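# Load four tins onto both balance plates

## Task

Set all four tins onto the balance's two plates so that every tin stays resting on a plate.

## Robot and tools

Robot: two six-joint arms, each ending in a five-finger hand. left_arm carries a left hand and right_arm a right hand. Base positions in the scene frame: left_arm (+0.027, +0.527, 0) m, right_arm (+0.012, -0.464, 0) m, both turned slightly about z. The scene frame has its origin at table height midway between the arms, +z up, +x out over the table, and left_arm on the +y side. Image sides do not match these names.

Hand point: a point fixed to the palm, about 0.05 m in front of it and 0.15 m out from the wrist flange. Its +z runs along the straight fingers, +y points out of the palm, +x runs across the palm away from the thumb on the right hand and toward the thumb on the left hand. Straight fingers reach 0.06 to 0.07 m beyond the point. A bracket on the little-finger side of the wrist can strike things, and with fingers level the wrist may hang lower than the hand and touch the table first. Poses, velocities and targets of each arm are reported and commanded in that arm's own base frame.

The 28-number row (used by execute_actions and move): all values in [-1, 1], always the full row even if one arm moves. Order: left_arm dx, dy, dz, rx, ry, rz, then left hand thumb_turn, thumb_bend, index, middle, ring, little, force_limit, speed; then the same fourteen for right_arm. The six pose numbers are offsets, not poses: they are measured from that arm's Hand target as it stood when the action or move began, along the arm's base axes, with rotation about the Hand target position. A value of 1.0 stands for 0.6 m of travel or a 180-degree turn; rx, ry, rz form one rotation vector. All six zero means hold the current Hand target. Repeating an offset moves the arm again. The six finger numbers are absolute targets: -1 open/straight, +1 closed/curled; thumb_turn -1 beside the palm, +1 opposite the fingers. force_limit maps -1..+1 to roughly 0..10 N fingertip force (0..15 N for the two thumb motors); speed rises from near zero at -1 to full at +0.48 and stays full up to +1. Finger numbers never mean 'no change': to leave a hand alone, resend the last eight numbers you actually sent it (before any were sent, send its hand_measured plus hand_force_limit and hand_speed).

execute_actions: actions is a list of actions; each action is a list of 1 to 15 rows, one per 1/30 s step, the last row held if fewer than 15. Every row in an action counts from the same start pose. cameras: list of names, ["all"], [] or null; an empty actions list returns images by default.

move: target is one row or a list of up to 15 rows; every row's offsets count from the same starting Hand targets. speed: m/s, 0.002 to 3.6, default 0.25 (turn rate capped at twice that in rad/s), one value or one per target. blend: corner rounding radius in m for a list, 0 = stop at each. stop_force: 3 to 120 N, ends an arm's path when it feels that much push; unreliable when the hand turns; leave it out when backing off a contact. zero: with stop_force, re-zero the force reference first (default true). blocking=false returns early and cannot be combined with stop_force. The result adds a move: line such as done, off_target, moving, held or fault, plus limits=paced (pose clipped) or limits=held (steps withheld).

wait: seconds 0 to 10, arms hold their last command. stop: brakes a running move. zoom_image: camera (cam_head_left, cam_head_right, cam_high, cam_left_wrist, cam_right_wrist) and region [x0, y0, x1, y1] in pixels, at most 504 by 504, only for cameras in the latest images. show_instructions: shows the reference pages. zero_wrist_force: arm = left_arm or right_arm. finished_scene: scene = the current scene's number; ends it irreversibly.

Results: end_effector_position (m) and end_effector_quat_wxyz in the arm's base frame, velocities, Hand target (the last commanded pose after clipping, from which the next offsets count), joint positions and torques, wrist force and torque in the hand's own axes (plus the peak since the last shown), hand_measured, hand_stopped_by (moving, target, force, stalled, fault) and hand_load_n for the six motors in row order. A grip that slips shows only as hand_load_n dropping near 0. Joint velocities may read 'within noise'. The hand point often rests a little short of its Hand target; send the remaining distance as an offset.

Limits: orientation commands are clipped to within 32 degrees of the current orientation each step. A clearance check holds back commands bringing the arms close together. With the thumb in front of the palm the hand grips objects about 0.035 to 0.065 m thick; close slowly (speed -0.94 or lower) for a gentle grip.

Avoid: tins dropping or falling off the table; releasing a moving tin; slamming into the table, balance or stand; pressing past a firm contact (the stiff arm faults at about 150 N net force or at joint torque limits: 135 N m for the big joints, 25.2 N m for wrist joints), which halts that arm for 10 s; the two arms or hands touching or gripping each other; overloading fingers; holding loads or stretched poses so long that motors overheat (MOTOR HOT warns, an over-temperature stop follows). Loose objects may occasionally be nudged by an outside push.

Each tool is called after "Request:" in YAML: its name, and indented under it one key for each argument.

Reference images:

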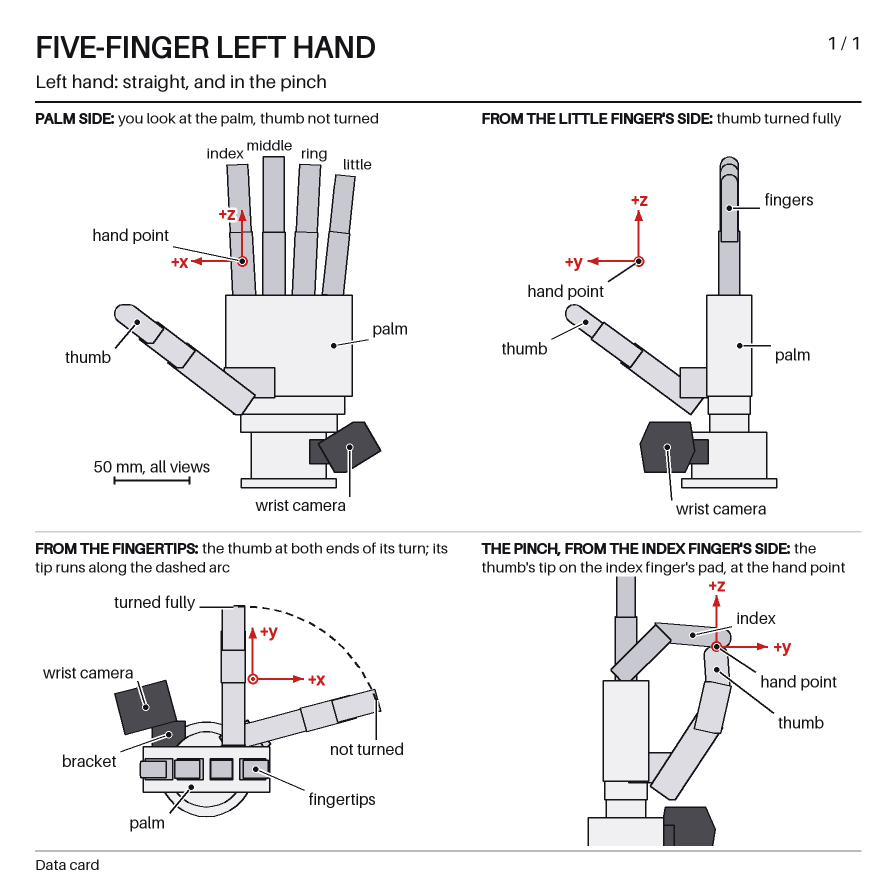

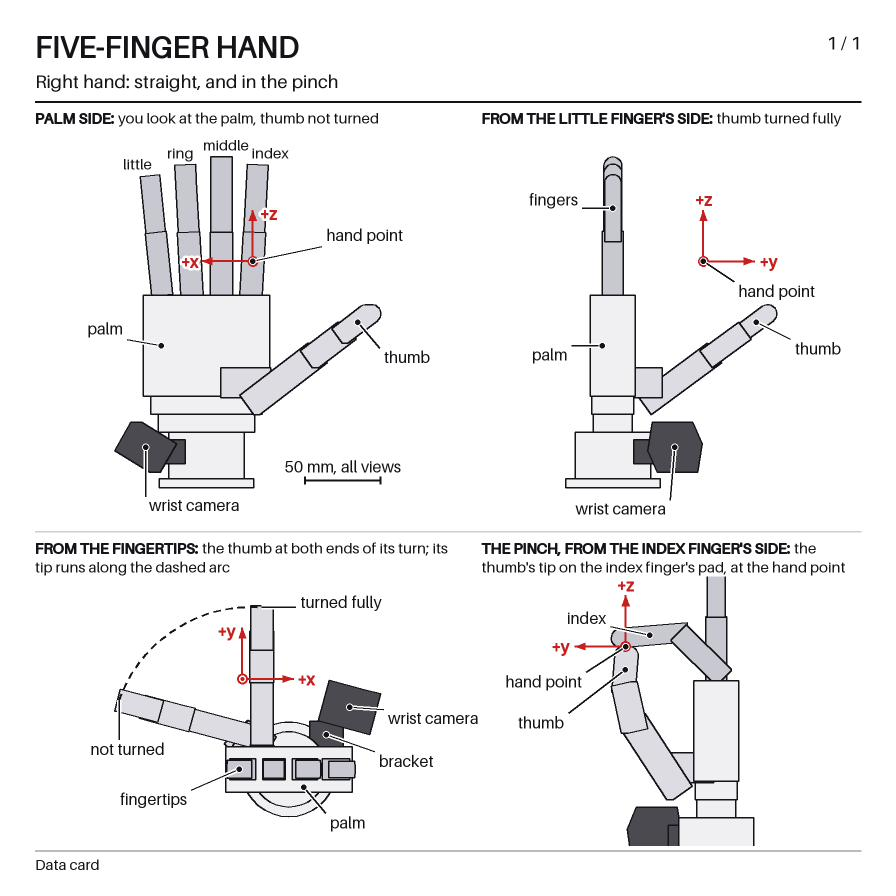

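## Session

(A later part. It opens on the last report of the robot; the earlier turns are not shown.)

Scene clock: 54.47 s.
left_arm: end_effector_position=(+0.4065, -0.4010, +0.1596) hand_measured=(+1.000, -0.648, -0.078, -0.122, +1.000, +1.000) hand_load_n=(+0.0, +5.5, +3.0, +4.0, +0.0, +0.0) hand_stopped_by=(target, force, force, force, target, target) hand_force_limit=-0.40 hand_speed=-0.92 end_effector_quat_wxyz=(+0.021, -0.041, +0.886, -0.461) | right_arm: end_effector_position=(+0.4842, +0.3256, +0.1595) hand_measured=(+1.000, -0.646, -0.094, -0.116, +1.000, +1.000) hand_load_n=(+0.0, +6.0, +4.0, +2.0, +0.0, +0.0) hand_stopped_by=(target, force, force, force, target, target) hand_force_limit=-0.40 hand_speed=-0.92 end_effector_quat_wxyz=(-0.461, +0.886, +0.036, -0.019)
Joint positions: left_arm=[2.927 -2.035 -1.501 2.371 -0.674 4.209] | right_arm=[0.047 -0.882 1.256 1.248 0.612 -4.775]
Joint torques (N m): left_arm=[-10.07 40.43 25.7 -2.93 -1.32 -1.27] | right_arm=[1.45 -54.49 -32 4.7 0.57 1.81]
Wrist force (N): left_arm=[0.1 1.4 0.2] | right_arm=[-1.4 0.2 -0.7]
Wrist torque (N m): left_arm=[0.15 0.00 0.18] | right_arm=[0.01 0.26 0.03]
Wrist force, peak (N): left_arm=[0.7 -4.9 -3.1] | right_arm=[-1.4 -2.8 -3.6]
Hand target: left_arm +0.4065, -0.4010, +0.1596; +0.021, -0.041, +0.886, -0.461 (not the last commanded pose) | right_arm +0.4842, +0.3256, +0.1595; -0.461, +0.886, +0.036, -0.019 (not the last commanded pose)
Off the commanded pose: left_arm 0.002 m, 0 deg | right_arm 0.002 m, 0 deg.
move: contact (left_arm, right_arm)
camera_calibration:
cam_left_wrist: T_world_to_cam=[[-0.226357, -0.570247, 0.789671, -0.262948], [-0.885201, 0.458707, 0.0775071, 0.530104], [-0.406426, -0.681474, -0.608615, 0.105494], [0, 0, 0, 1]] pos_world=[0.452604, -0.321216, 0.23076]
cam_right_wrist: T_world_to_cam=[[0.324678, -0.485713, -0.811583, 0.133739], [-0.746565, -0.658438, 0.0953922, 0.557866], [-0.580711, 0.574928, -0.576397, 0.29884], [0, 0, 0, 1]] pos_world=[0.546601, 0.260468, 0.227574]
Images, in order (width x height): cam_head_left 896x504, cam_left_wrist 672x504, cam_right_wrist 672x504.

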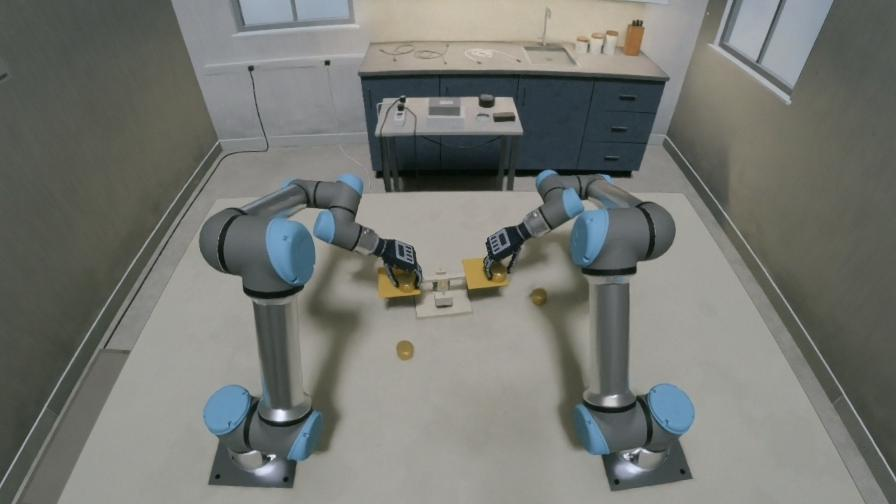

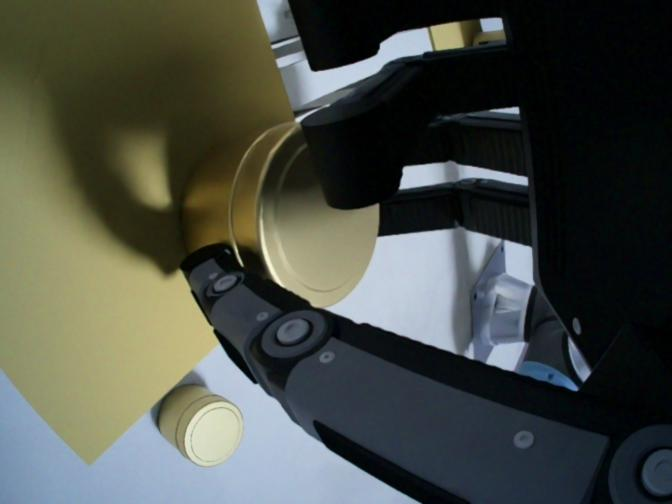

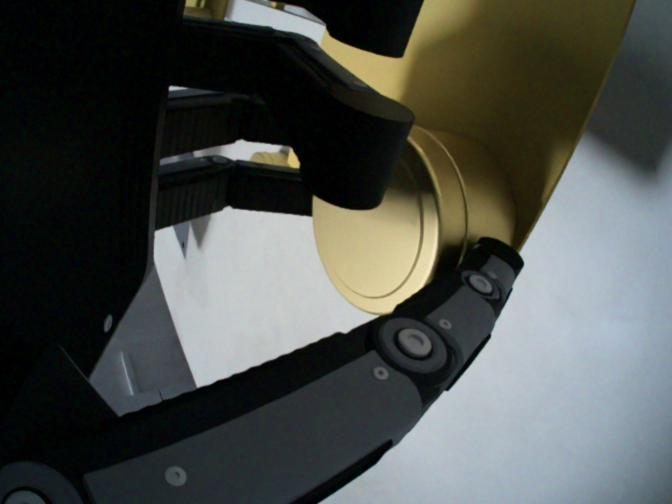

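Request:
move:
  target:
    - [0,0,-0.0014,0,0,0,1,0.2,0.2,0.2,1,1,-0.4,-0.92,0,0,-0.0014,0,0,0,1,0.2,0.2,0.2,1,1,-0.4,-0.92]
  speed: 0.01

Request:
move:
  target:
    - [0,0,0.0006,0,0,0,1,0.2,0.2,0.2,1,1,-0.4,-0.92,0,0,0.0006,0,0,0,1,0.2,0.2,0.2,1,1,-0.4,-0.92]
    - [0,0,0.0006,0,0,0,1,-0.73,-0.2,-0.24,1,1,-0.4,-0.8,0,0,0.0006,0,0,0,1,-0.73,-0.2,-0.24,1,1,-0.4,-0.8]
  speed: 0.01
  cameras: ["cam_head_left","cam_left_wrist","cam_right_wrist"]

Request:
zoom_image:
  camera: "cam_head_left"
  region: [360, 220, 540, 350]

Scene clock: 55.83 s.
left_arm: end_effector_position=(+0.4065, -0.4010, +0.1588) hand_measured=(+1.000, -0.648, -0.078, -0.122, +1.000, +1.000) hand_load_n=(+0.0, +4.5, +3.0, +4.5, +0.5, +0.0) hand_stopped_by=(target, force, force, force, target, target) hand_force_limit=-0.40 hand_speed=-0.92 end_effector_quat_wxyz=(+0.021, -0.041, +0.886, -0.461) | right_arm: end_effector_position=(+0.4842, +0.3256, +0.1587) hand_measured=(+1.000, -0.646, -0.094, -0.116, +1.000, +1.000) hand_load_n=(+0.0, +6.0, +4.0, +2.0, +0.0, +0.0) hand_stopped_by=(target, force, force, force, target, target) hand_force_limit=-0.40 hand_speed=-0.92 end_effector_quat_wxyz=(-0.461, +0.886, +0.037, -0.019)
Joint positions: left_arm=[2.927 -2.036 -1.502 2.373 -0.674 4.209] | right_arm=[0.047 -0.881 1.256 1.246 0.612 -4.775]
Joint torques (N m): left_arm=[-8.45 24.39 5.14 0.1 -1.29 -1.13] | right_arm=[1.58 -37.47 -3.1 -0.03 0.46 1.64]
Wrist force (N): left_arm=[0.3 -5.7 -2.8] | right_arm=[-0.6 -3.2 -4.3]
Wrist torque (N m): left_arm=[-0.11 -0.01 0.29] | right_arm=[-0.08 0.30 -0.01]
Wrist force, peak (N): left_arm=[0.2 -6.0 -2.9] | right_arm=[-0.6 -3.6 -4.3]
Hand target: left_arm +0.4065, -0.4010, +0.1587; +0.021, -0.041, +0.886, -0.461 | right_arm +0.4842, +0.3256, +0.1587; -0.461, +0.886, +0.036, -0.019
Off the commanded pose: left_arm 0.000 m, 0 deg | right_arm 0.000 m, 0 deg.
move: done

Scene clock: 57.10 s.
left_arm: end_effector_position=(+0.4065, -0.4010, +0.1591) hand_measured=(+1.000, -0.730, -0.200, -0.240, +1.000, +1.000) hand_load_n=(+0.0, +0.0, +0.0, +0.0, +0.0, +0.0) hand_stopped_by=(target, target, target, target, target, target) hand_force_limit=-0.40 hand_speed=-0.80 end_effector_quat_wxyz=(+0.021, -0.041, +0.886, -0.461) | right_arm: end_effector_position=(+0.4842, +0.3255, +0.1590) hand_measured=(+1.000, -0.730, -0.200, -0.240, +1.000, +1.000) hand_load_n=(+0.0, +0.0, +0.0, +0.0, +0.0, +0.0) hand_stopped_by=(target, target, target, target, target, target) hand_force_limit=-0.40 hand_speed=-0.80 end_effector_quat_wxyz=(-0.461, +0.886, +0.036, -0.019)
Joint positions: left_arm=[2.927 -2.036 -1.502 2.372 -0.674 4.209] | right_arm=[0.047 -0.881 1.256 1.247 0.612 -4.775]
Joint torques (N m): left_arm=[-7.02 39.96 25.16 -2.99 -1.14 -1.21] | right_arm=[3.34 -52.58 -29.63 3.65 -0.22 1.78]
Wrist force (N): left_arm=[0.1 0.3 -0.4] | right_arm=[-1.1 -0.1 -1.0]
Wrist torque (N m): left_arm=[0.10 0.00 0.20] | right_arm=[0.02 0.21 0.05]
Wrist force, peak (N): left_arm=[0.3 -6.1 -2.7] | right_arm=[-0.3 -3.8 -4.5]
Hand target: left_arm +0.4065, -0.4010, +0.1591; +0.021, -0.041, +0.886, -0.461 | right_arm +0.4842, +0.3256, +0.1590; -0.461, +0.886, +0.036, -0.019
Off the commanded pose: left_arm 0.000 m, 0 deg | right_arm 0.000 m, 0 deg.
move: done
camera_calibration:
cam_left_wrist: T_world_to_cam=[[-0.226357, -0.570247, 0.789671, -0.262553], [-0.885201, 0.458707, 0.0775071, 0.530142], [-0.406426, -0.681474, -0.608615, 0.105189], [0, 0, 0, 1]] pos_world=[0.452604, -0.321216, 0.23026]
cam_right_wrist: T_world_to_cam=[[0.324678, -0.485713, -0.811583, 0.133414], [-0.746565, -0.658438, 0.0953922, 0.557904], [-0.580711, 0.574928, -0.576397, 0.298609], [0, 0, 0, 1]] pos_world=[0.546601, 0.260468, 0.227174]
Images, in order (width x height): cam_head_left 896x504, cam_left_wrist 672x504, cam_right_wrist 672x504.

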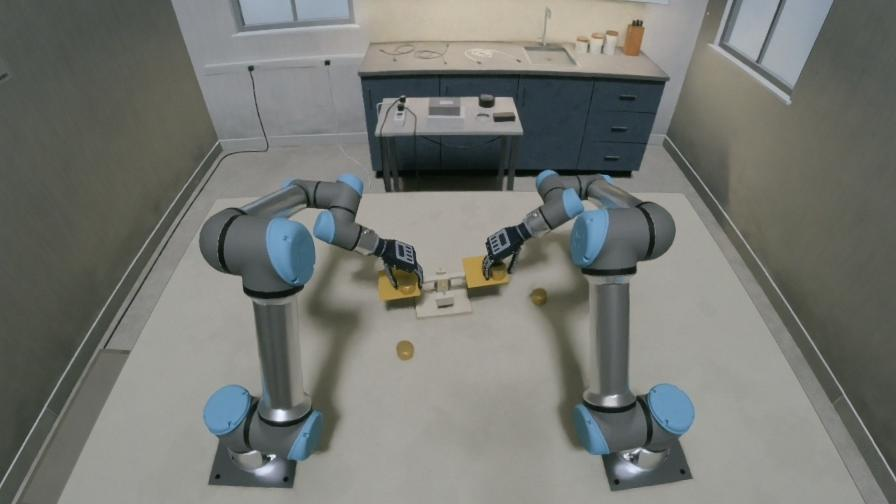

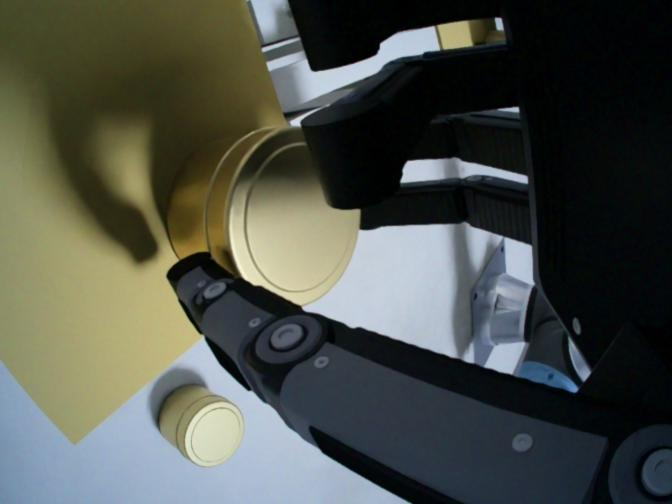

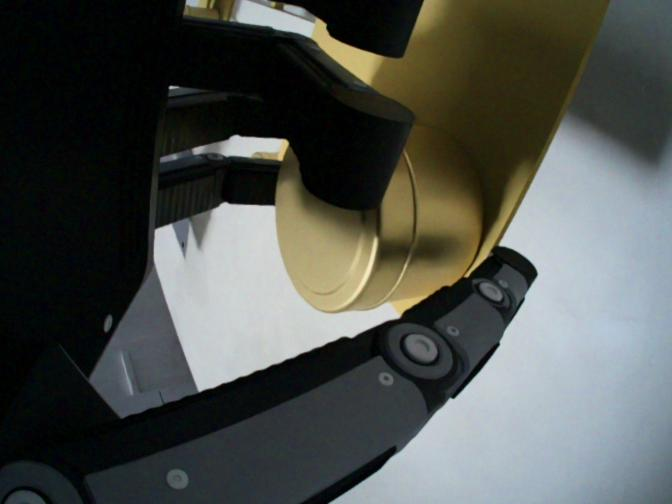

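Scaled by 2.800 from the camera's 896x504 image, which has a finer 1280x720 frame.

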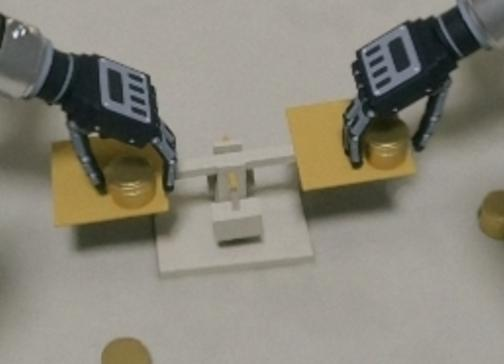

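Request:
move:
  target:
    - [0,0,0.01,0,0,0,1,-0.73,-0.2,-0.24,1,1,-0.4,-0.8,0,0,0.01,0,0,0,1,-0.73,-0.2,-0.24,1,1,-0.4,-0.8]
    - [0,0,0.01,0,0,0,1,-0.9,-0.6,-0.6,1,1,-0.4,-0.6,0,0,0.01,0,0,0,1,-0.9,-0.6,-0.6,1,1,-0.4,-0.6]
  speed: 0.02
  cameras: ["cam_head_left"]

Request:
zoom_image:
  camera: "cam_head_left"
  region: [360, 220, 540, 350]

Scene clock: 58.83 s.
left_arm: end_effector_position=(+0.4065, -0.4010, +0.1651) hand_measured=(+1.000, -0.900, -0.600, -0.600, +1.000, +1.000) hand_load_n=(+0.0, +0.0, +0.0, +0.0, +0.0, +0.0) hand_stopped_by=(target, target, target, target, target, target) hand_force_limit=-0.40 hand_speed=-0.60 end_effector_quat_wxyz=(+0.021, -0.041, +0.886, -0.461) | right_arm: end_effector_position=(+0.4842, +0.3256, +0.1650) hand_measured=(+1.000, -0.900, -0.600, -0.600, +1.000, +1.000) hand_load_n=(+0.0, +0.0, +0.0, +0.0, +0.0, +0.0) hand_stopped_by=(target, target, target, target, target, target) hand_force_limit=-0.40 hand_speed=-0.60 end_effector_quat_wxyz=(-0.461, +0.886, +0.036, -0.019)
Joint positions: left_arm=[2.927 -2.03 -1.493 2.358 -0.674 4.209] | right_arm=[0.047 -0.886 1.249 1.26 0.612 -4.775]
Joint torques (N m): left_arm=[-5.99 40.05 25.48 -2.92 -0.45 0.34] | right_arm=[5.8 -54.53 -32.13 4.56 -2.63 -0.31]
Wrist force (N): left_arm=[0.1 0.1 -0.1] | right_arm=[-1.4 -0.2 -0.8]
Wrist torque (N m): left_arm=[0.05 0.01 0.21] | right_arm=[-0.03 0.24 0.02]
Wrist force, peak (N): left_arm=[0.1 0.6 -0.1] | right_arm=[-1.5 -0.2 -1.1]
Hand target: left_arm +0.4065, -0.4010, +0.1651; +0.021, -0.041, +0.886, -0.461 | right_arm +0.4842, +0.3256, +0.1650; -0.461, +0.886, +0.036, -0.019
Off the commanded pose: left_arm 0.000 m, 0 deg | right_arm 0.000 m, 0 deg.
move: done
Images, in order (width x height): cam_head_left 896x504.

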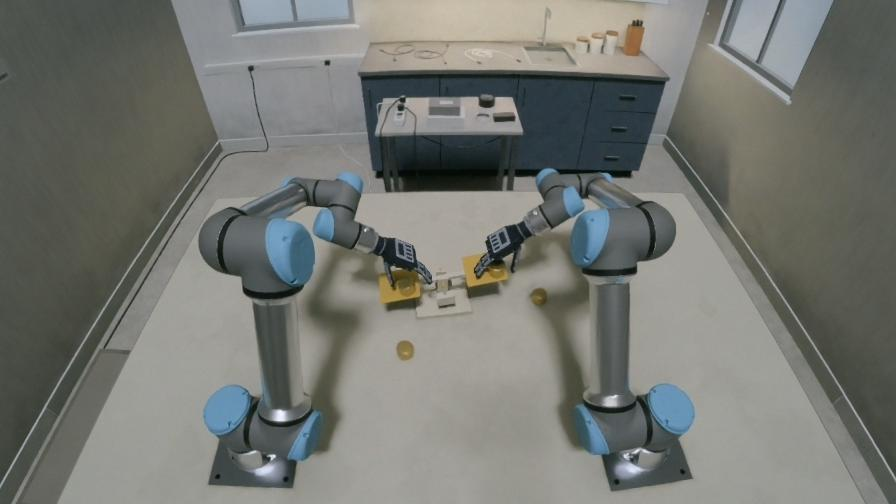

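Scaled by 2.800 from the camera's 896x504 image, which has a finer 1280x720 frame.

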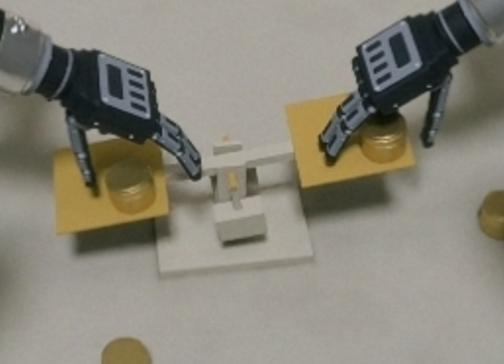

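Request:
move:
  target:
    - [0,0,0.12,0,0,0,1,-0.9,-0.6,-0.6,1,1,-0.4,-0.6,0,0,0.12,0,0,0,1,-0.9,-0.6,-0.6,1,1,-0.4,-0.6]
  speed: 0.12
  cameras: ["cam_head_left","cam_left_wrist","cam_right_wrist","cam_high"]

Request:
zoom_image:
  camera: "cam_head_left"
  region: [360, 220, 540, 350]

Request:
zoom_image:
  camera: "cam_high"
  region: [350, 140, 570, 270]

Scene clock: 60.60 s.
left_arm: end_effector_position=(+0.4065, -0.4010, +0.2370) hand_measured=(+1.000, -0.900, -0.600, -0.600, +1.000, +1.000) hand_load_n=(+0.0, +0.0, -0.5, +0.0, +0.0, +0.0) hand_stopped_by=(target, target, target, target, target, target) hand_force_limit=-0.40 hand_speed=-0.60 end_effector_quat_wxyz=(+0.021, -0.041, +0.886, -0.461) | right_arm: end_effector_position=(+0.4841, +0.3256, +0.2369) hand_measured=(+1.000, -0.900, -0.600, -0.600, +1.000, +1.000) hand_load_n=(+0.0, +0.0, +0.0, +0.0, +0.0, +0.0) hand_stopped_by=(target, target, target, target, target, target) hand_force_limit=-0.40 hand_speed=-0.60 end_effector_quat_wxyz=(-0.461, +0.886, +0.037, -0.019)
Joint positions: left_arm=[2.927 -1.98 -1.376 2.191 -0.674 4.209] | right_arm=[0.047 -0.938 1.144 1.415 0.612 -4.775]
Joint torques (N m): left_arm=[8.67 39.28 26.11 -2.92 3.25 1.05] | right_arm=[-6.13 -52.42 -31.87 4.63 0.52 -1.6]
Wrist force (N): left_arm=[-0.2 0.0 0.0] | right_arm=[-0.9 0.1 -1.0]
Wrist torque (N m): left_arm=[0.02 0.06 -0.01] | right_arm=[0.02 0.18 0.12]
Wrist force, peak (N): left_arm=[0.5 0.9 0.1] | right_arm=[-1.5 -0.7 -1.1]
Hand target: left_arm +0.4065, -0.4010, +0.2371; +0.021, -0.041, +0.886, -0.461 | right_arm +0.4842, +0.3256, +0.2370; -0.461, +0.886, +0.036, -0.019
Off the commanded pose: left_arm 0.000 m, 0 deg | right_arm 0.000 m, 0 deg.
move: done
camera_calibration:
cam_left_wrist: T_world_to_cam=[[-0.226375, -0.570167, 0.789724, -0.32405], [-0.885185, 0.458745, 0.0774665, 0.524122], [-0.40645, -0.681515, -0.608552, 0.152579], [0, 0, 0, 1]] pos_world=[0.452604, -0.321216, 0.30816]
cam_right_wrist: T_world_to_cam=[[0.324738, -0.485659, -0.811591, 0.196592], [-0.746538, -0.658478, 0.0953273, 0.550489], [-0.580712, 0.574928, -0.576396, 0.343511], [0, 0, 0, 1]] pos_world=[0.546601, 0.260468, 0.305074]
Images, in order (width x height): cam_head_left 896x504, cam_high 896x504, cam_left_wrist 672x504, cam_right_wrist 672x504.

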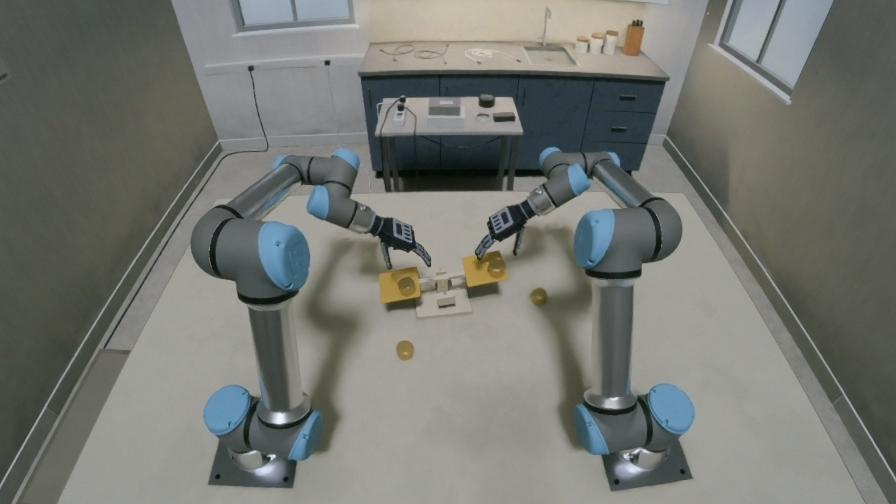

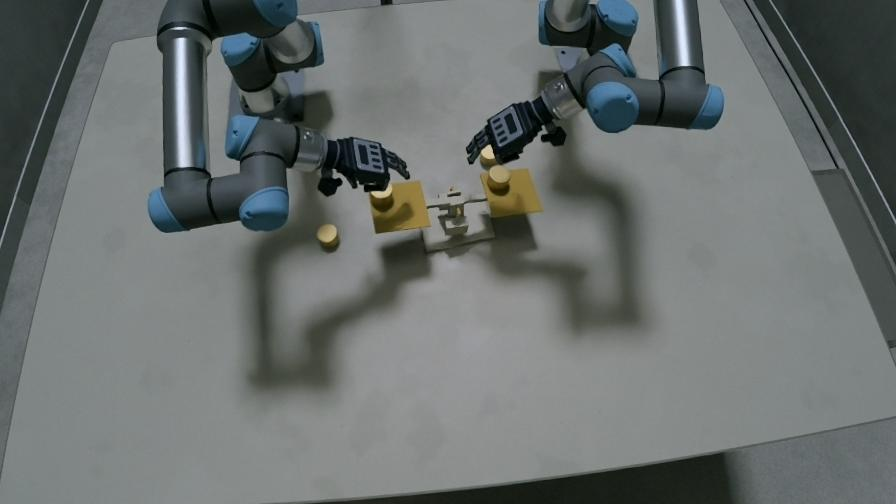

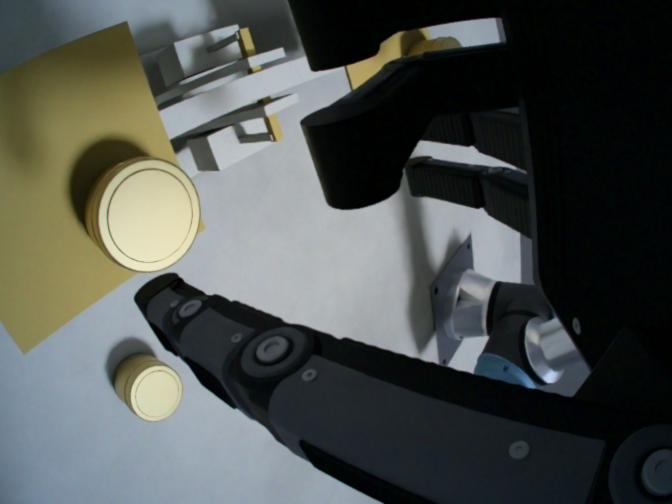

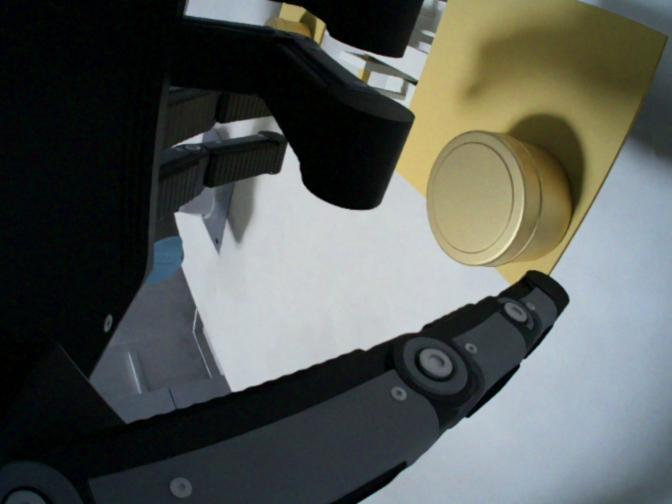

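Scaled by 2.800 from the camera's 896x504 image, which has a finer 1280x720 frame.

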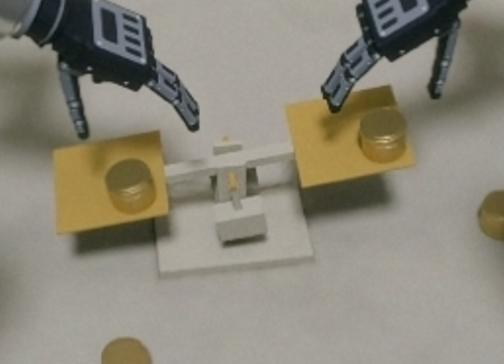

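Scaled by 2.291 from the camera's 896x504 image, which has a finer 1280x720 frame.

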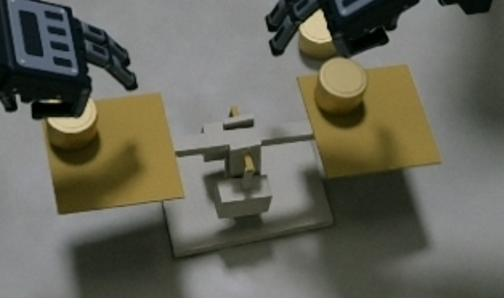

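Request:
move:
  target:
    - [-0.2312,0.0077,-0.03,0,0,0.2,1,-0.9,-0.6,-0.6,1,1,-0.4,-0.6,0.0107,-0.2407,-0.03,0,0,0,1,-0.9,-0.6,-0.6,1,1,-0.4,-0.6]
    - [-0.2312,0.0077,-0.2285,0,0,0.25,1,-0.9,-0.6,-0.6,1,1,-0.4,-0.6,0.0107,-0.2407,-0.2283,0,0,0,1,-0.9,-0.6,-0.6,1,1,-0.4,-0.6]
  speed: 0.25
  blend: [0.03,0]
  cameras: ["cam_left_wrist","cam_right_wrist","cam_head_left"]

Request:
zoom_image:
  camera: "cam_head_left"
  region: [360, 220, 540, 350]

Scene clock: 65.30 s.
left_arm: end_effector_position=(+0.2678, -0.3964, +0.1001) hand_measured=(+1.000, -0.900, -0.600, -0.600, +1.000, +1.000) hand_load_n=(+0.0, +0.0, +0.0, +0.0, +0.0, +0.0) hand_stopped_by=(target, target, target, target, target, target) hand_force_limit=-0.40 hand_speed=-0.60 end_effector_quat_wxyz=(+0.196, -0.377, +0.803, -0.418) | right_arm: end_effector_position=(+0.4906, +0.1811, +0.1001) hand_measured=(+1.000, -0.900, -0.600, -0.600, +1.000, +1.000) hand_load_n=(+0.0, +0.0, -0.5, +0.0, +0.0, +0.0) hand_stopped_by=(target, target, target, target, target, target) hand_force_limit=-0.40 hand_speed=-0.60 end_effector_quat_wxyz=(-0.461, +0.886, +0.036, -0.019)
Joint positions: left_arm=[2.557 -1.581 -2.135 3.102 -1.48 3.204] | right_arm=[-0.226 -0.829 1.432 1.377 0.675 -5.219]
Joint torques (N m): left_arm=[-11.02 9.22 7.2 1.12 -2.47 -1.46] | right_arm=[8.12 -38.06 -1.44 0.33 -2.61 1.9]
Wrist force (N): left_arm=[0.1 0.1 0.0] | right_arm=[-1.0 -0.1 -1.0]
Wrist torque (N m): left_arm=[0.05 -0.01 0.21] | right_arm=[-0.02 0.19 -0.04]
Wrist force, peak (N): left_arm=[0.2 1.4 0.4] | right_arm=[-1.3 -0.7 -1.8]
Hand target: left_arm +0.2678, -0.3964, +0.1000; +0.196, -0.377, +0.803, -0.418 | right_arm +0.4906, +0.1811, +0.1000; -0.461, +0.886, +0.036, -0.019
Off the commanded pose: left_arm 0.000 m, 0 deg | right_arm 0.000 m, 0 deg.
move: done
camera_calibration:
cam_left_wrist: T_world_to_cam=[[0.243154, -0.56331, 0.789657, -0.367688], [-0.950327, -0.301423, 0.0776054, 0.125921], [0.194304, -0.769302, -0.608621, -0.179611], [0, 0, 0, 1]] pos_world=[0.24397, -0.307342, 0.171261]
cam_right_wrist: T_world_to_cam=[[0.324678, -0.485713, -0.811583, 0.0133972], [-0.746565, -0.658438, 0.0953922, 0.473222], [-0.580711, 0.574928, -0.576397, 0.351395], [0, 0, 0, 1]] pos_world=[0.553001, 0.116068, 0.168274]
Images, in order (width x height): cam_head_left 896x504, cam_left_wrist 672x504, cam_right_wrist 672x504.

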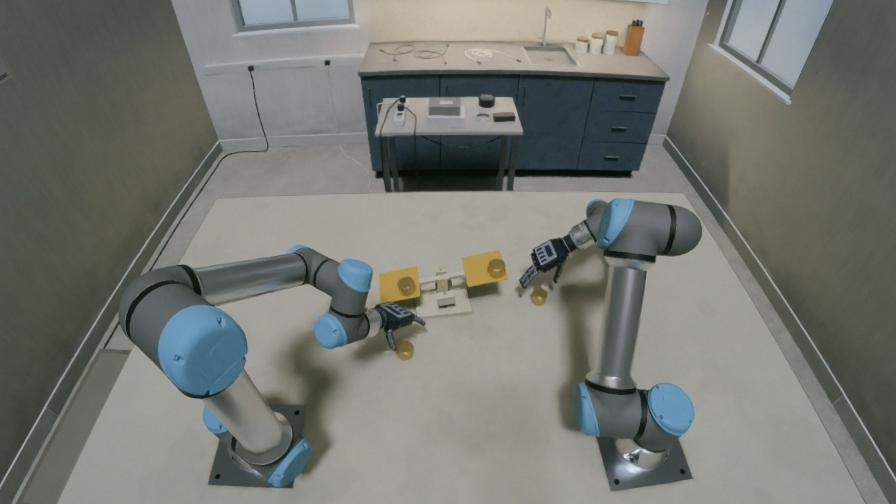

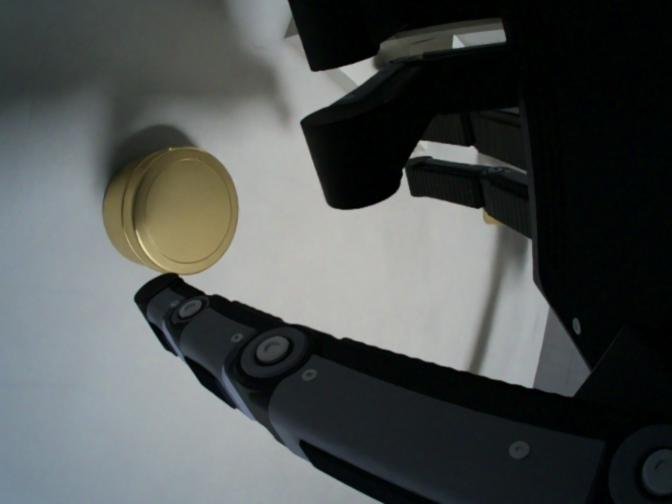

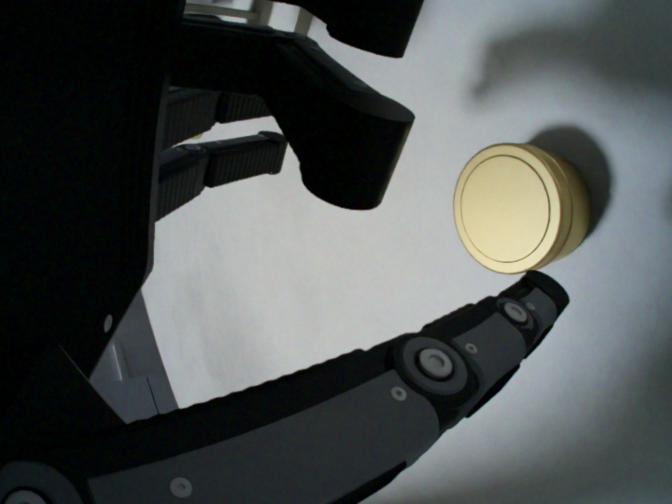

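Scaled by 2.800 from the camera's 896x504 image, which has a finer 1280x720 frame.

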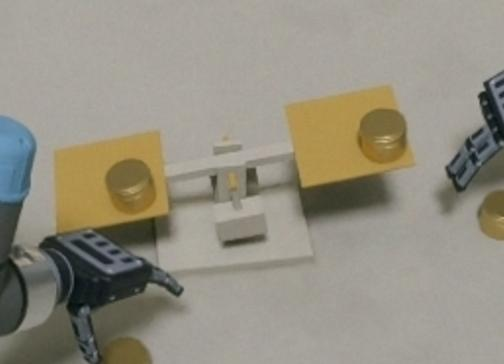

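Request:
move:
  target:
    - [0,0,-0.1118,0,0,0,1,-0.9,-0.6,-0.6,1,1,-0.4,-0.6,0,0,-0.1118,0,0,0,1,-0.9,-0.6,-0.6,1,1,-0.4,-0.6]
    - [0,0,-0.1118,0,0,0,1,0.2,0.2,0.2,1,1,-0.4,-0.92,0,0,-0.1118,0,0,0,1,0.2,0.2,0.2,1,1,-0.4,-0.92]
    - [0,0,0.05,0,0,0,1,0.2,0.2,0.2,1,1,-0.4,-0.92,0,0,0.05,0,0,0,1,0.2,0.2,0.2,1,1,-0.4,-0.92]
  speed: 0.12

Request:
wait:
  seconds: 0.05

Request:
wait:
  seconds: 0.05

Request:
wait:
  seconds: 0.05

Request:
wait:
  seconds: 0.05

Request:
wait:
  seconds: 0.05

Scene clock: 71.00 s.
left_arm: end_effector_position=(+0.2678, -0.3964, +0.1299) hand_measured=(+1.000, -0.648, -0.078, -0.122, +1.000, +1.000) hand_load_n=(+0.0, +6.0, +3.5, +4.0, +0.0, +0.0) hand_stopped_by=(target, force, force, force, target, target) hand_force_limit=-0.40 hand_speed=-0.92 end_effector_quat_wxyz=(+0.196, -0.377, +0.803, -0.418) | right_arm: end_effector_position=(+0.4906, +0.1811, +0.1300) hand_measured=(+1.000, -0.646, -0.094, -0.116, +1.000, +1.000) hand_load_n=(+0.0, +6.0, +4.0, +2.5, +0.0, +0.0) hand_stopped_by=(target, force, force, force, target, target) hand_force_limit=-0.40 hand_speed=-0.92 end_effector_quat_wxyz=(-0.461, +0.886, +0.036, -0.019)
Joint positions: left_arm=[2.557 -1.539 -2.088 3.014 -1.481 3.204] | right_arm=[-0.226 -0.867 1.413 1.435 0.675 -5.219]
Joint torques (N m): left_arm=[9.99 22.17 26.48 -1.18 2.91 1.14] | right_arm=[-5.6 -53.31 -30.25 5 0.63 -1.6]
Wrist force (N): left_arm=[0.0 0.3 0.0] | right_arm=[-1.3 -0.1 -0.8]
Wrist torque (N m): left_arm=[0.04 0.01 0.11] | right_arm=[-0.04 0.24 0.03]
Wrist force, peak (N): left_arm=[0.0 1.1 0.3] | right_arm=[-1.2 -0.6 -1.6]
Hand target: left_arm +0.2678, -0.3964, +0.1300; +0.196, -0.377, +0.803, -0.418 | right_arm +0.4906, +0.1811, +0.1300; -0.461, +0.886, +0.036, -0.019
Off the commanded pose: left_arm 0.000 m, 0 deg | right_arm 0.000 m, 0 deg.
move: done

Scene clock: 71.07 s.
left_arm: end_effector_position=(+0.2678, -0.3964, +0.1300) hand_measured=(+1.000, -0.648, -0.078, -0.122, +1.000, +1.000) hand_load_n=(+0.0, +6.0, +3.0, +4.0, +0.0, +0.0) hand_stopped_by=(target, force, force, force, target, target) hand_force_limit=-0.40 hand_speed=-0.92 end_effector_quat_wxyz=(+0.196, -0.377, +0.803, -0.418) | right_arm: end_effector_position=(+0.4906, +0.1811, +0.1300) hand_measured=(+1.000, -0.646, -0.094, -0.116, +1.000, +1.000) hand_load_n=(+0.0, +6.0, +4.0, +2.0, +0.0, +0.0) hand_stopped_by=(target, force, force, force, target, target) hand_force_limit=-0.40 hand_speed=-0.92 end_effector_quat_wxyz=(-0.461, +0.886, +0.036, -0.019)
Joint positions: left_arm=[2.557 -1.539 -2.088 3.014 -1.481 3.204] | right_arm=[-0.226 -0.867 1.413 1.435 0.675 -5.219]
Joint torques (N m): left_arm=[9.49 21.78 26.85 -1.34 2.94 1.09] | right_arm=[-5.24 -53.25 -29.86 4.79 0.52 -1.53]
Wrist force (N): left_arm=[0.1 0.7 -0.1] | right_arm=[-0.9 0.2 -0.9]
Wrist torque (N m): left_arm=[0.11 -0.01 0.11] | right_arm=[0.01 0.18 0.06]
Wrist force, peak (N): left_arm=[0.1 0.7 -0.1] | right_arm=[-1.2 0.2 -0.9]
Hand target: left_arm +0.2678, -0.3964, +0.1300; +0.196, -0.377, +0.803, -0.418 | right_arm +0.4906, +0.1811, +0.1300; -0.461, +0.886, +0.036, -0.019
Off the commanded pose: left_arm 0.000 m, 0 deg | right_arm 0.000 m, 0 deg.
wait: 0.07 s; no rest

Scene clock: 71.13 s.
left_arm: end_effector_position=(+0.2678, -0.3964, +0.1300) hand_measured=(+1.000, -0.648, -0.078, -0.122, +1.000, +1.000) hand_load_n=(+0.0, +6.0, +3.0, +4.0, +0.0, +0.0) hand_stopped_by=(target, force, force, force, target, target) hand_force_limit=-0.40 hand_speed=-0.92 end_effector_quat_wxyz=(+0.196, -0.377, +0.803, -0.418) | right_arm: end_effector_position=(+0.4906, +0.1811, +0.1300) hand_measured=(+1.000, -0.646, -0.094, -0.116, +1.000, +1.000) hand_load_n=(+0.0, +6.0, +3.5, +2.0, +0.0, +0.5) hand_stopped_by=(target, force, force, force, target, target) hand_force_limit=-0.40 hand_speed=-0.92 end_effector_quat_wxyz=(-0.461, +0.886, +0.036, -0.019)
Joint positions: left_arm=[2.557 -1.539 -2.088 3.014 -1.481 3.204] | right_arm=[-0.226 -0.867 1.413 1.435 0.675 -5.219]
Joint torques (N m): left_arm=[9.81 22.18 26.2 -1.24 2.89 1.08] | right_arm=[-5.47 -52.62 -29.76 4.98 0.43 -1.52]
Wrist force (N): left_arm=[0.1 0.4 0.1] | right_arm=[-1.2 0.1 -0.6]
Wrist torque (N m): left_arm=[0.07 0.00 0.12] | right_arm=[-0.02 0.21 0.04]
Wrist force, peak (N): left_arm=[0.1 0.4 0.1] | right_arm=[-1.3 0.3 -0.8]
Hand target: left_arm +0.2678, -0.3964, +0.1300; +0.196, -0.377, +0.803, -0.418 | right_arm +0.4906, +0.1811, +0.1300; -0.461, +0.886, +0.036, -0.019
Off the commanded pose: left_arm 0.000 m, 0 deg | right_arm 0.000 m, 0 deg.
wait: 0.07 s; no rest

Scene clock: 71.20 s.
left_arm: end_effector_position=(+0.2678, -0.3964, +0.1300) hand_measured=(+1.000, -0.648, -0.078, -0.122, +1.000, +1.000) hand_load_n=(+0.0, +6.0, +3.5, +3.5, +0.0, +0.0) hand_stopped_by=(target, force, force, force, target, target) hand_force_limit=-0.40 hand_speed=-0.92 end_effector_quat_wxyz=(+0.196, -0.377, +0.803, -0.418) | right_arm: end_effector_position=(+0.4906, +0.1811, +0.1300) hand_measured=(+1.000, -0.646, -0.094, -0.116, +1.000, +1.000) hand_load_n=(+0.0, +5.5, +4.0, +2.0, +0.0, +0.0) hand_stopped_by=(target, force, force, force, target, target) hand_force_limit=-0.40 hand_speed=-0.92 end_effector_quat_wxyz=(-0.461, +0.886, +0.036, -0.019)
Joint positions: left_arm=[2.557 -1.539 -2.088 3.014 -1.481 3.204] | right_arm=[-0.226 -0.867 1.413 1.435 0.675 -5.219]
Joint torques (N m): left_arm=[9.54 21.45 26.12 -1.21 2.82 1.09] | right_arm=[-6.36 -53.1 -29.66 4.71 0.46 -1.47]
Wrist force (N): left_arm=[0.1 0.5 0.2] | right_arm=[-0.9 -0.1 -0.9]
Wrist torque (N m): left_arm=[0.07 0.01 0.11] | right_arm=[-0.04 0.19 0.05]
Wrist force, peak (N): left_arm=[0.1 0.5 0.2] | right_arm=[-0.9 -0.1 -0.9]
Hand target: left_arm +0.2678, -0.3964, +0.1300; +0.196, -0.377, +0.803, -0.418 | right_arm +0.4906, +0.1811, +0.1300; -0.461, +0.886, +0.036, -0.019
Off the commanded pose: left_arm 0.000 m, 0 deg | right_arm 0.000 m, 0 deg.
wait: 0.07 s; no rest

Scene clock: 71.27 s.
left_arm: end_effector_position=(+0.2678, -0.3964, +0.1300) hand_measured=(+1.000, -0.648, -0.078, -0.122, +1.000, +1.000) hand_load_n=(+0.0, +6.0, +3.5, +4.0, +0.0, +0.0) hand_stopped_by=(target, force, force, force, target, target) hand_force_limit=-0.40 hand_speed=-0.92 end_effector_quat_wxyz=(+0.196, -0.377, +0.803, -0.418) | right_arm: end_effector_position=(+0.4906, +0.1811, +0.1300) hand_measured=(+1.000, -0.646, -0.094, -0.116, +1.000, +1.000) hand_load_n=(+0.0, +6.0, +3.5, +2.0, +0.0, +0.0) hand_stopped_by=(target, force, force, force, target, target) hand_force_limit=-0.40 hand_speed=-0.92 end_effector_quat_wxyz=(-0.461, +0.886, +0.036, -0.019)
Joint positions: left_arm=[2.557 -1.539 -2.088 3.013 -1.481 3.204] | right_arm=[-0.226 -0.867 1.413 1.435 0.675 -5.219]
Joint torques (N m): left_arm=[9.64 21.43 26.36 -1.28 2.81 1.07] | right_arm=[-5.8 -52.59 -29.82 4.69 0.58 -1.47]
Wrist force (N): left_arm=[0.1 0.5 -0.3] | right_arm=[-1.0 0.3 -0.6]
Wrist torque (N m): left_arm=[0.11 -0.02 0.11] | right_arm=[0.00 0.18 0.06]
Wrist force, peak (N): left_arm=[0.1 0.5 -0.3] | right_arm=[-1.0 0.5 -0.7]
Hand target: left_arm +0.2678, -0.3964, +0.1300; +0.196, -0.377, +0.803, -0.418 | right_arm +0.4906, +0.1811, +0.1300; -0.461, +0.886, +0.036, -0.019
Off the commanded pose: left_arm 0.000 m, 0 deg | right_arm 0.000 m, 0 deg.
wait: 0.07 s; no rest

Scene clock: 71.33 s.
left_arm: end_effector_position=(+0.2678, -0.3964, +0.1300) hand_measured=(+1.000, -0.648, -0.078, -0.122, +1.000, +1.000) hand_load_n=(+0.0, +6.0, +3.5, +4.0, +0.0, +0.0) hand_stopped_by=(target, force, force, force, target, target) hand_force_limit=-0.40 hand_speed=-0.92 end_effector_quat_wxyz=(+0.196, -0.377, +0.803, -0.418) | right_arm: end_effector_position=(+0.4906, +0.1811, +0.1300) hand_measured=(+1.000, -0.646, -0.094, -0.116, +1.000, +1.000) hand_load_n=(+0.0, +6.0, +4.0, +2.0, +0.0, +0.0) hand_stopped_by=(target, force, force, force, target, target) hand_force_limit=-0.40 hand_speed=-0.92 end_effector_quat_wxyz=(-0.461, +0.886, +0.036, -0.019)
Joint positions: left_arm=[2.557 -1.539 -2.088 3.013 -1.481 3.204] | right_arm=[-0.226 -0.867 1.413 1.435 0.675 -5.219]
Joint torques (N m): left_arm=[9.78 21.86 26.56 -1.25 2.82 1.08] | right_arm=[-6.01 -53.21 -30.38 4.96 0.6 -1.53]
Wrist force (N): left_arm=[-0.1 0.3 0.2] | right_arm=[-1.0 0.3 -0.7]
Wrist torque (N m): left_arm=[0.04 0.02 0.11] | right_arm=[0.01 0.18 0.06]
Wrist force, peak (N): left_arm=[-0.1 0.3 0.2] | right_arm=[-1.0 0.3 -0.7]
Hand target: left_arm +0.2678, -0.3964, +0.1300; +0.196, -0.377, +0.803, -0.418 | right_arm +0.4906, +0.1811, +0.1300; -0.461, +0.886, +0.036, -0.019
Off the commanded pose: left_arm 0.000 m, 0 deg | right_arm 0.000 m, 0 deg.
wait: 0.07 s; no rest

Request:
move:
  target:
    - [0,0,0.13,0,0,0,1,0.2,0.2,0.2,1,1,-0.4,-0.92,0.0857,0.03,0.15,0,0,0,1,0.2,0.2,0.2,1,1,-0.4,-0.92]
    - [0.3285,-0.0115,0.17,0,0,-0.25,1,0.2,0.2,0.2,1,1,-0.4,-0.92,0.0857,0.2473,0.183,0,0,0,1,0.2,0.2,0.2,1,1,-0.4,-0.92]
  speed: 0.22
  blend: [0.03,0]
  cameras: ["cam_head_left","cam_left_wrist","cam_right_wrist"]

Request:
zoom_image:
  camera: "cam_head_left"
  region: [360, 220, 540, 350]

Scene clock: 75.83 s.
left_arm: end_effector_position=(+0.4649, -0.4033, +0.2320) hand_measured=(+1.000, -0.648, -0.078, -0.122, +1.000, +1.000) hand_load_n=(+0.0, +6.0, +3.5, +4.0, +0.0, +0.0) hand_stopped_by=(target, force, force, force, target, target) hand_force_limit=-0.40 hand_speed=-0.92 end_effector_quat_wxyz=(+0.021, -0.041, +0.886, -0.461) | right_arm: end_effector_position=(+0.5420, +0.3295, +0.2398) hand_measured=(+1.000, -0.646, -0.094, -0.116, +1.000, +1.000) hand_load_n=(+0.0, +6.0, +4.0, +2.0, +0.0, +0.0) hand_stopped_by=(target, force, force, force, target, target) hand_force_limit=-0.40 hand_speed=-0.92 end_effector_quat_wxyz=(-0.461, +0.886, +0.036, -0.019)
Joint positions: left_arm=[2.947 -2.118 -1.186 2.116 -0.666 4.238] | right_arm=[0.049 -0.778 0.862 1.535 0.612 -4.771]
Joint torques (N m): left_arm=[-12.04 31.76 27.18 -2.86 4.01 1.19] | right_arm=[7.31 -44.2 -32.99 0.23 0.57 1.97]
Wrist force (N): left_arm=[0.1 0.6 0.0] | right_arm=[-1.2 0.1 -1.3]
Wrist torque (N m): left_arm=[0.11 0.02 -0.01] | right_arm=[0.02 0.24 -0.05]
Wrist force, peak (N): left_arm=[-0.1 1.1 0.5] | right_arm=[-1.7 1.4 -0.3]
Hand target: left_arm +0.4649, -0.4033, +0.2320; +0.021, -0.041, +0.886, -0.461 | right_arm +0.5420, +0.3295, +0.2398; -0.461, +0.886, +0.036, -0.019
Off the commanded pose: left_arm 0.000 m, 0 deg | right_arm 0.000 m, 0 deg.
move: done
camera_calibration:
cam_left_wrist: T_world_to_cam=[[-0.226226, -0.570183, 0.789755, -0.308249], [-0.885325, 0.458483, 0.0774113, 0.577129], [-0.406228, -0.681678, -0.608518, 0.171556], [0, 0, 0, 1]] pos_world=[0.510904, -0.323416, 0.30316]
cam_right_wrist: T_world_to_cam=[[0.324678, -0.485713, -0.811583, 0.182167], [-0.746565, -0.658438, 0.0953922, 0.595982], [-0.580711, 0.574928, -0.576397, 0.376447], [0, 0, 0, 1]] pos_world=[0.604401, 0.264468, 0.307974]
Images, in order (width x height): cam_head_left 896x504, cam_left_wrist 672x504, cam_right_wrist 672x504.

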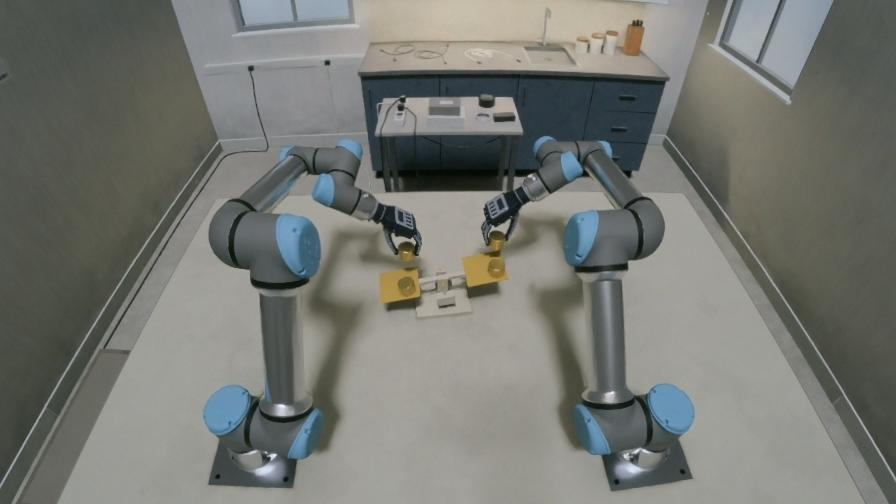

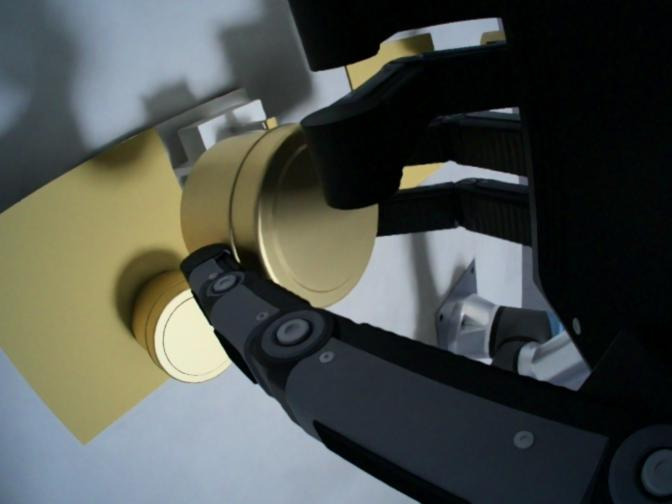

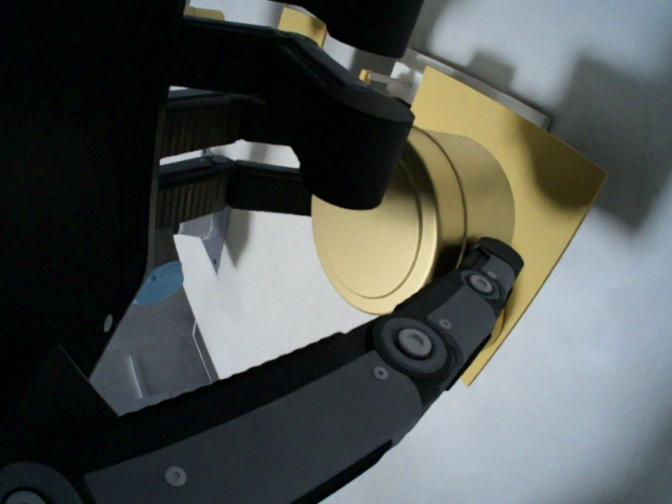

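Scaled by 2.800 from the camera's 896x504 image, which has a finer 1280x720 frame.

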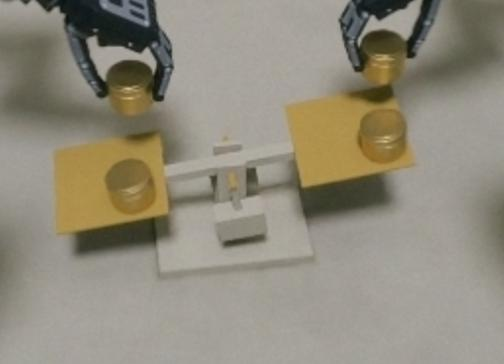

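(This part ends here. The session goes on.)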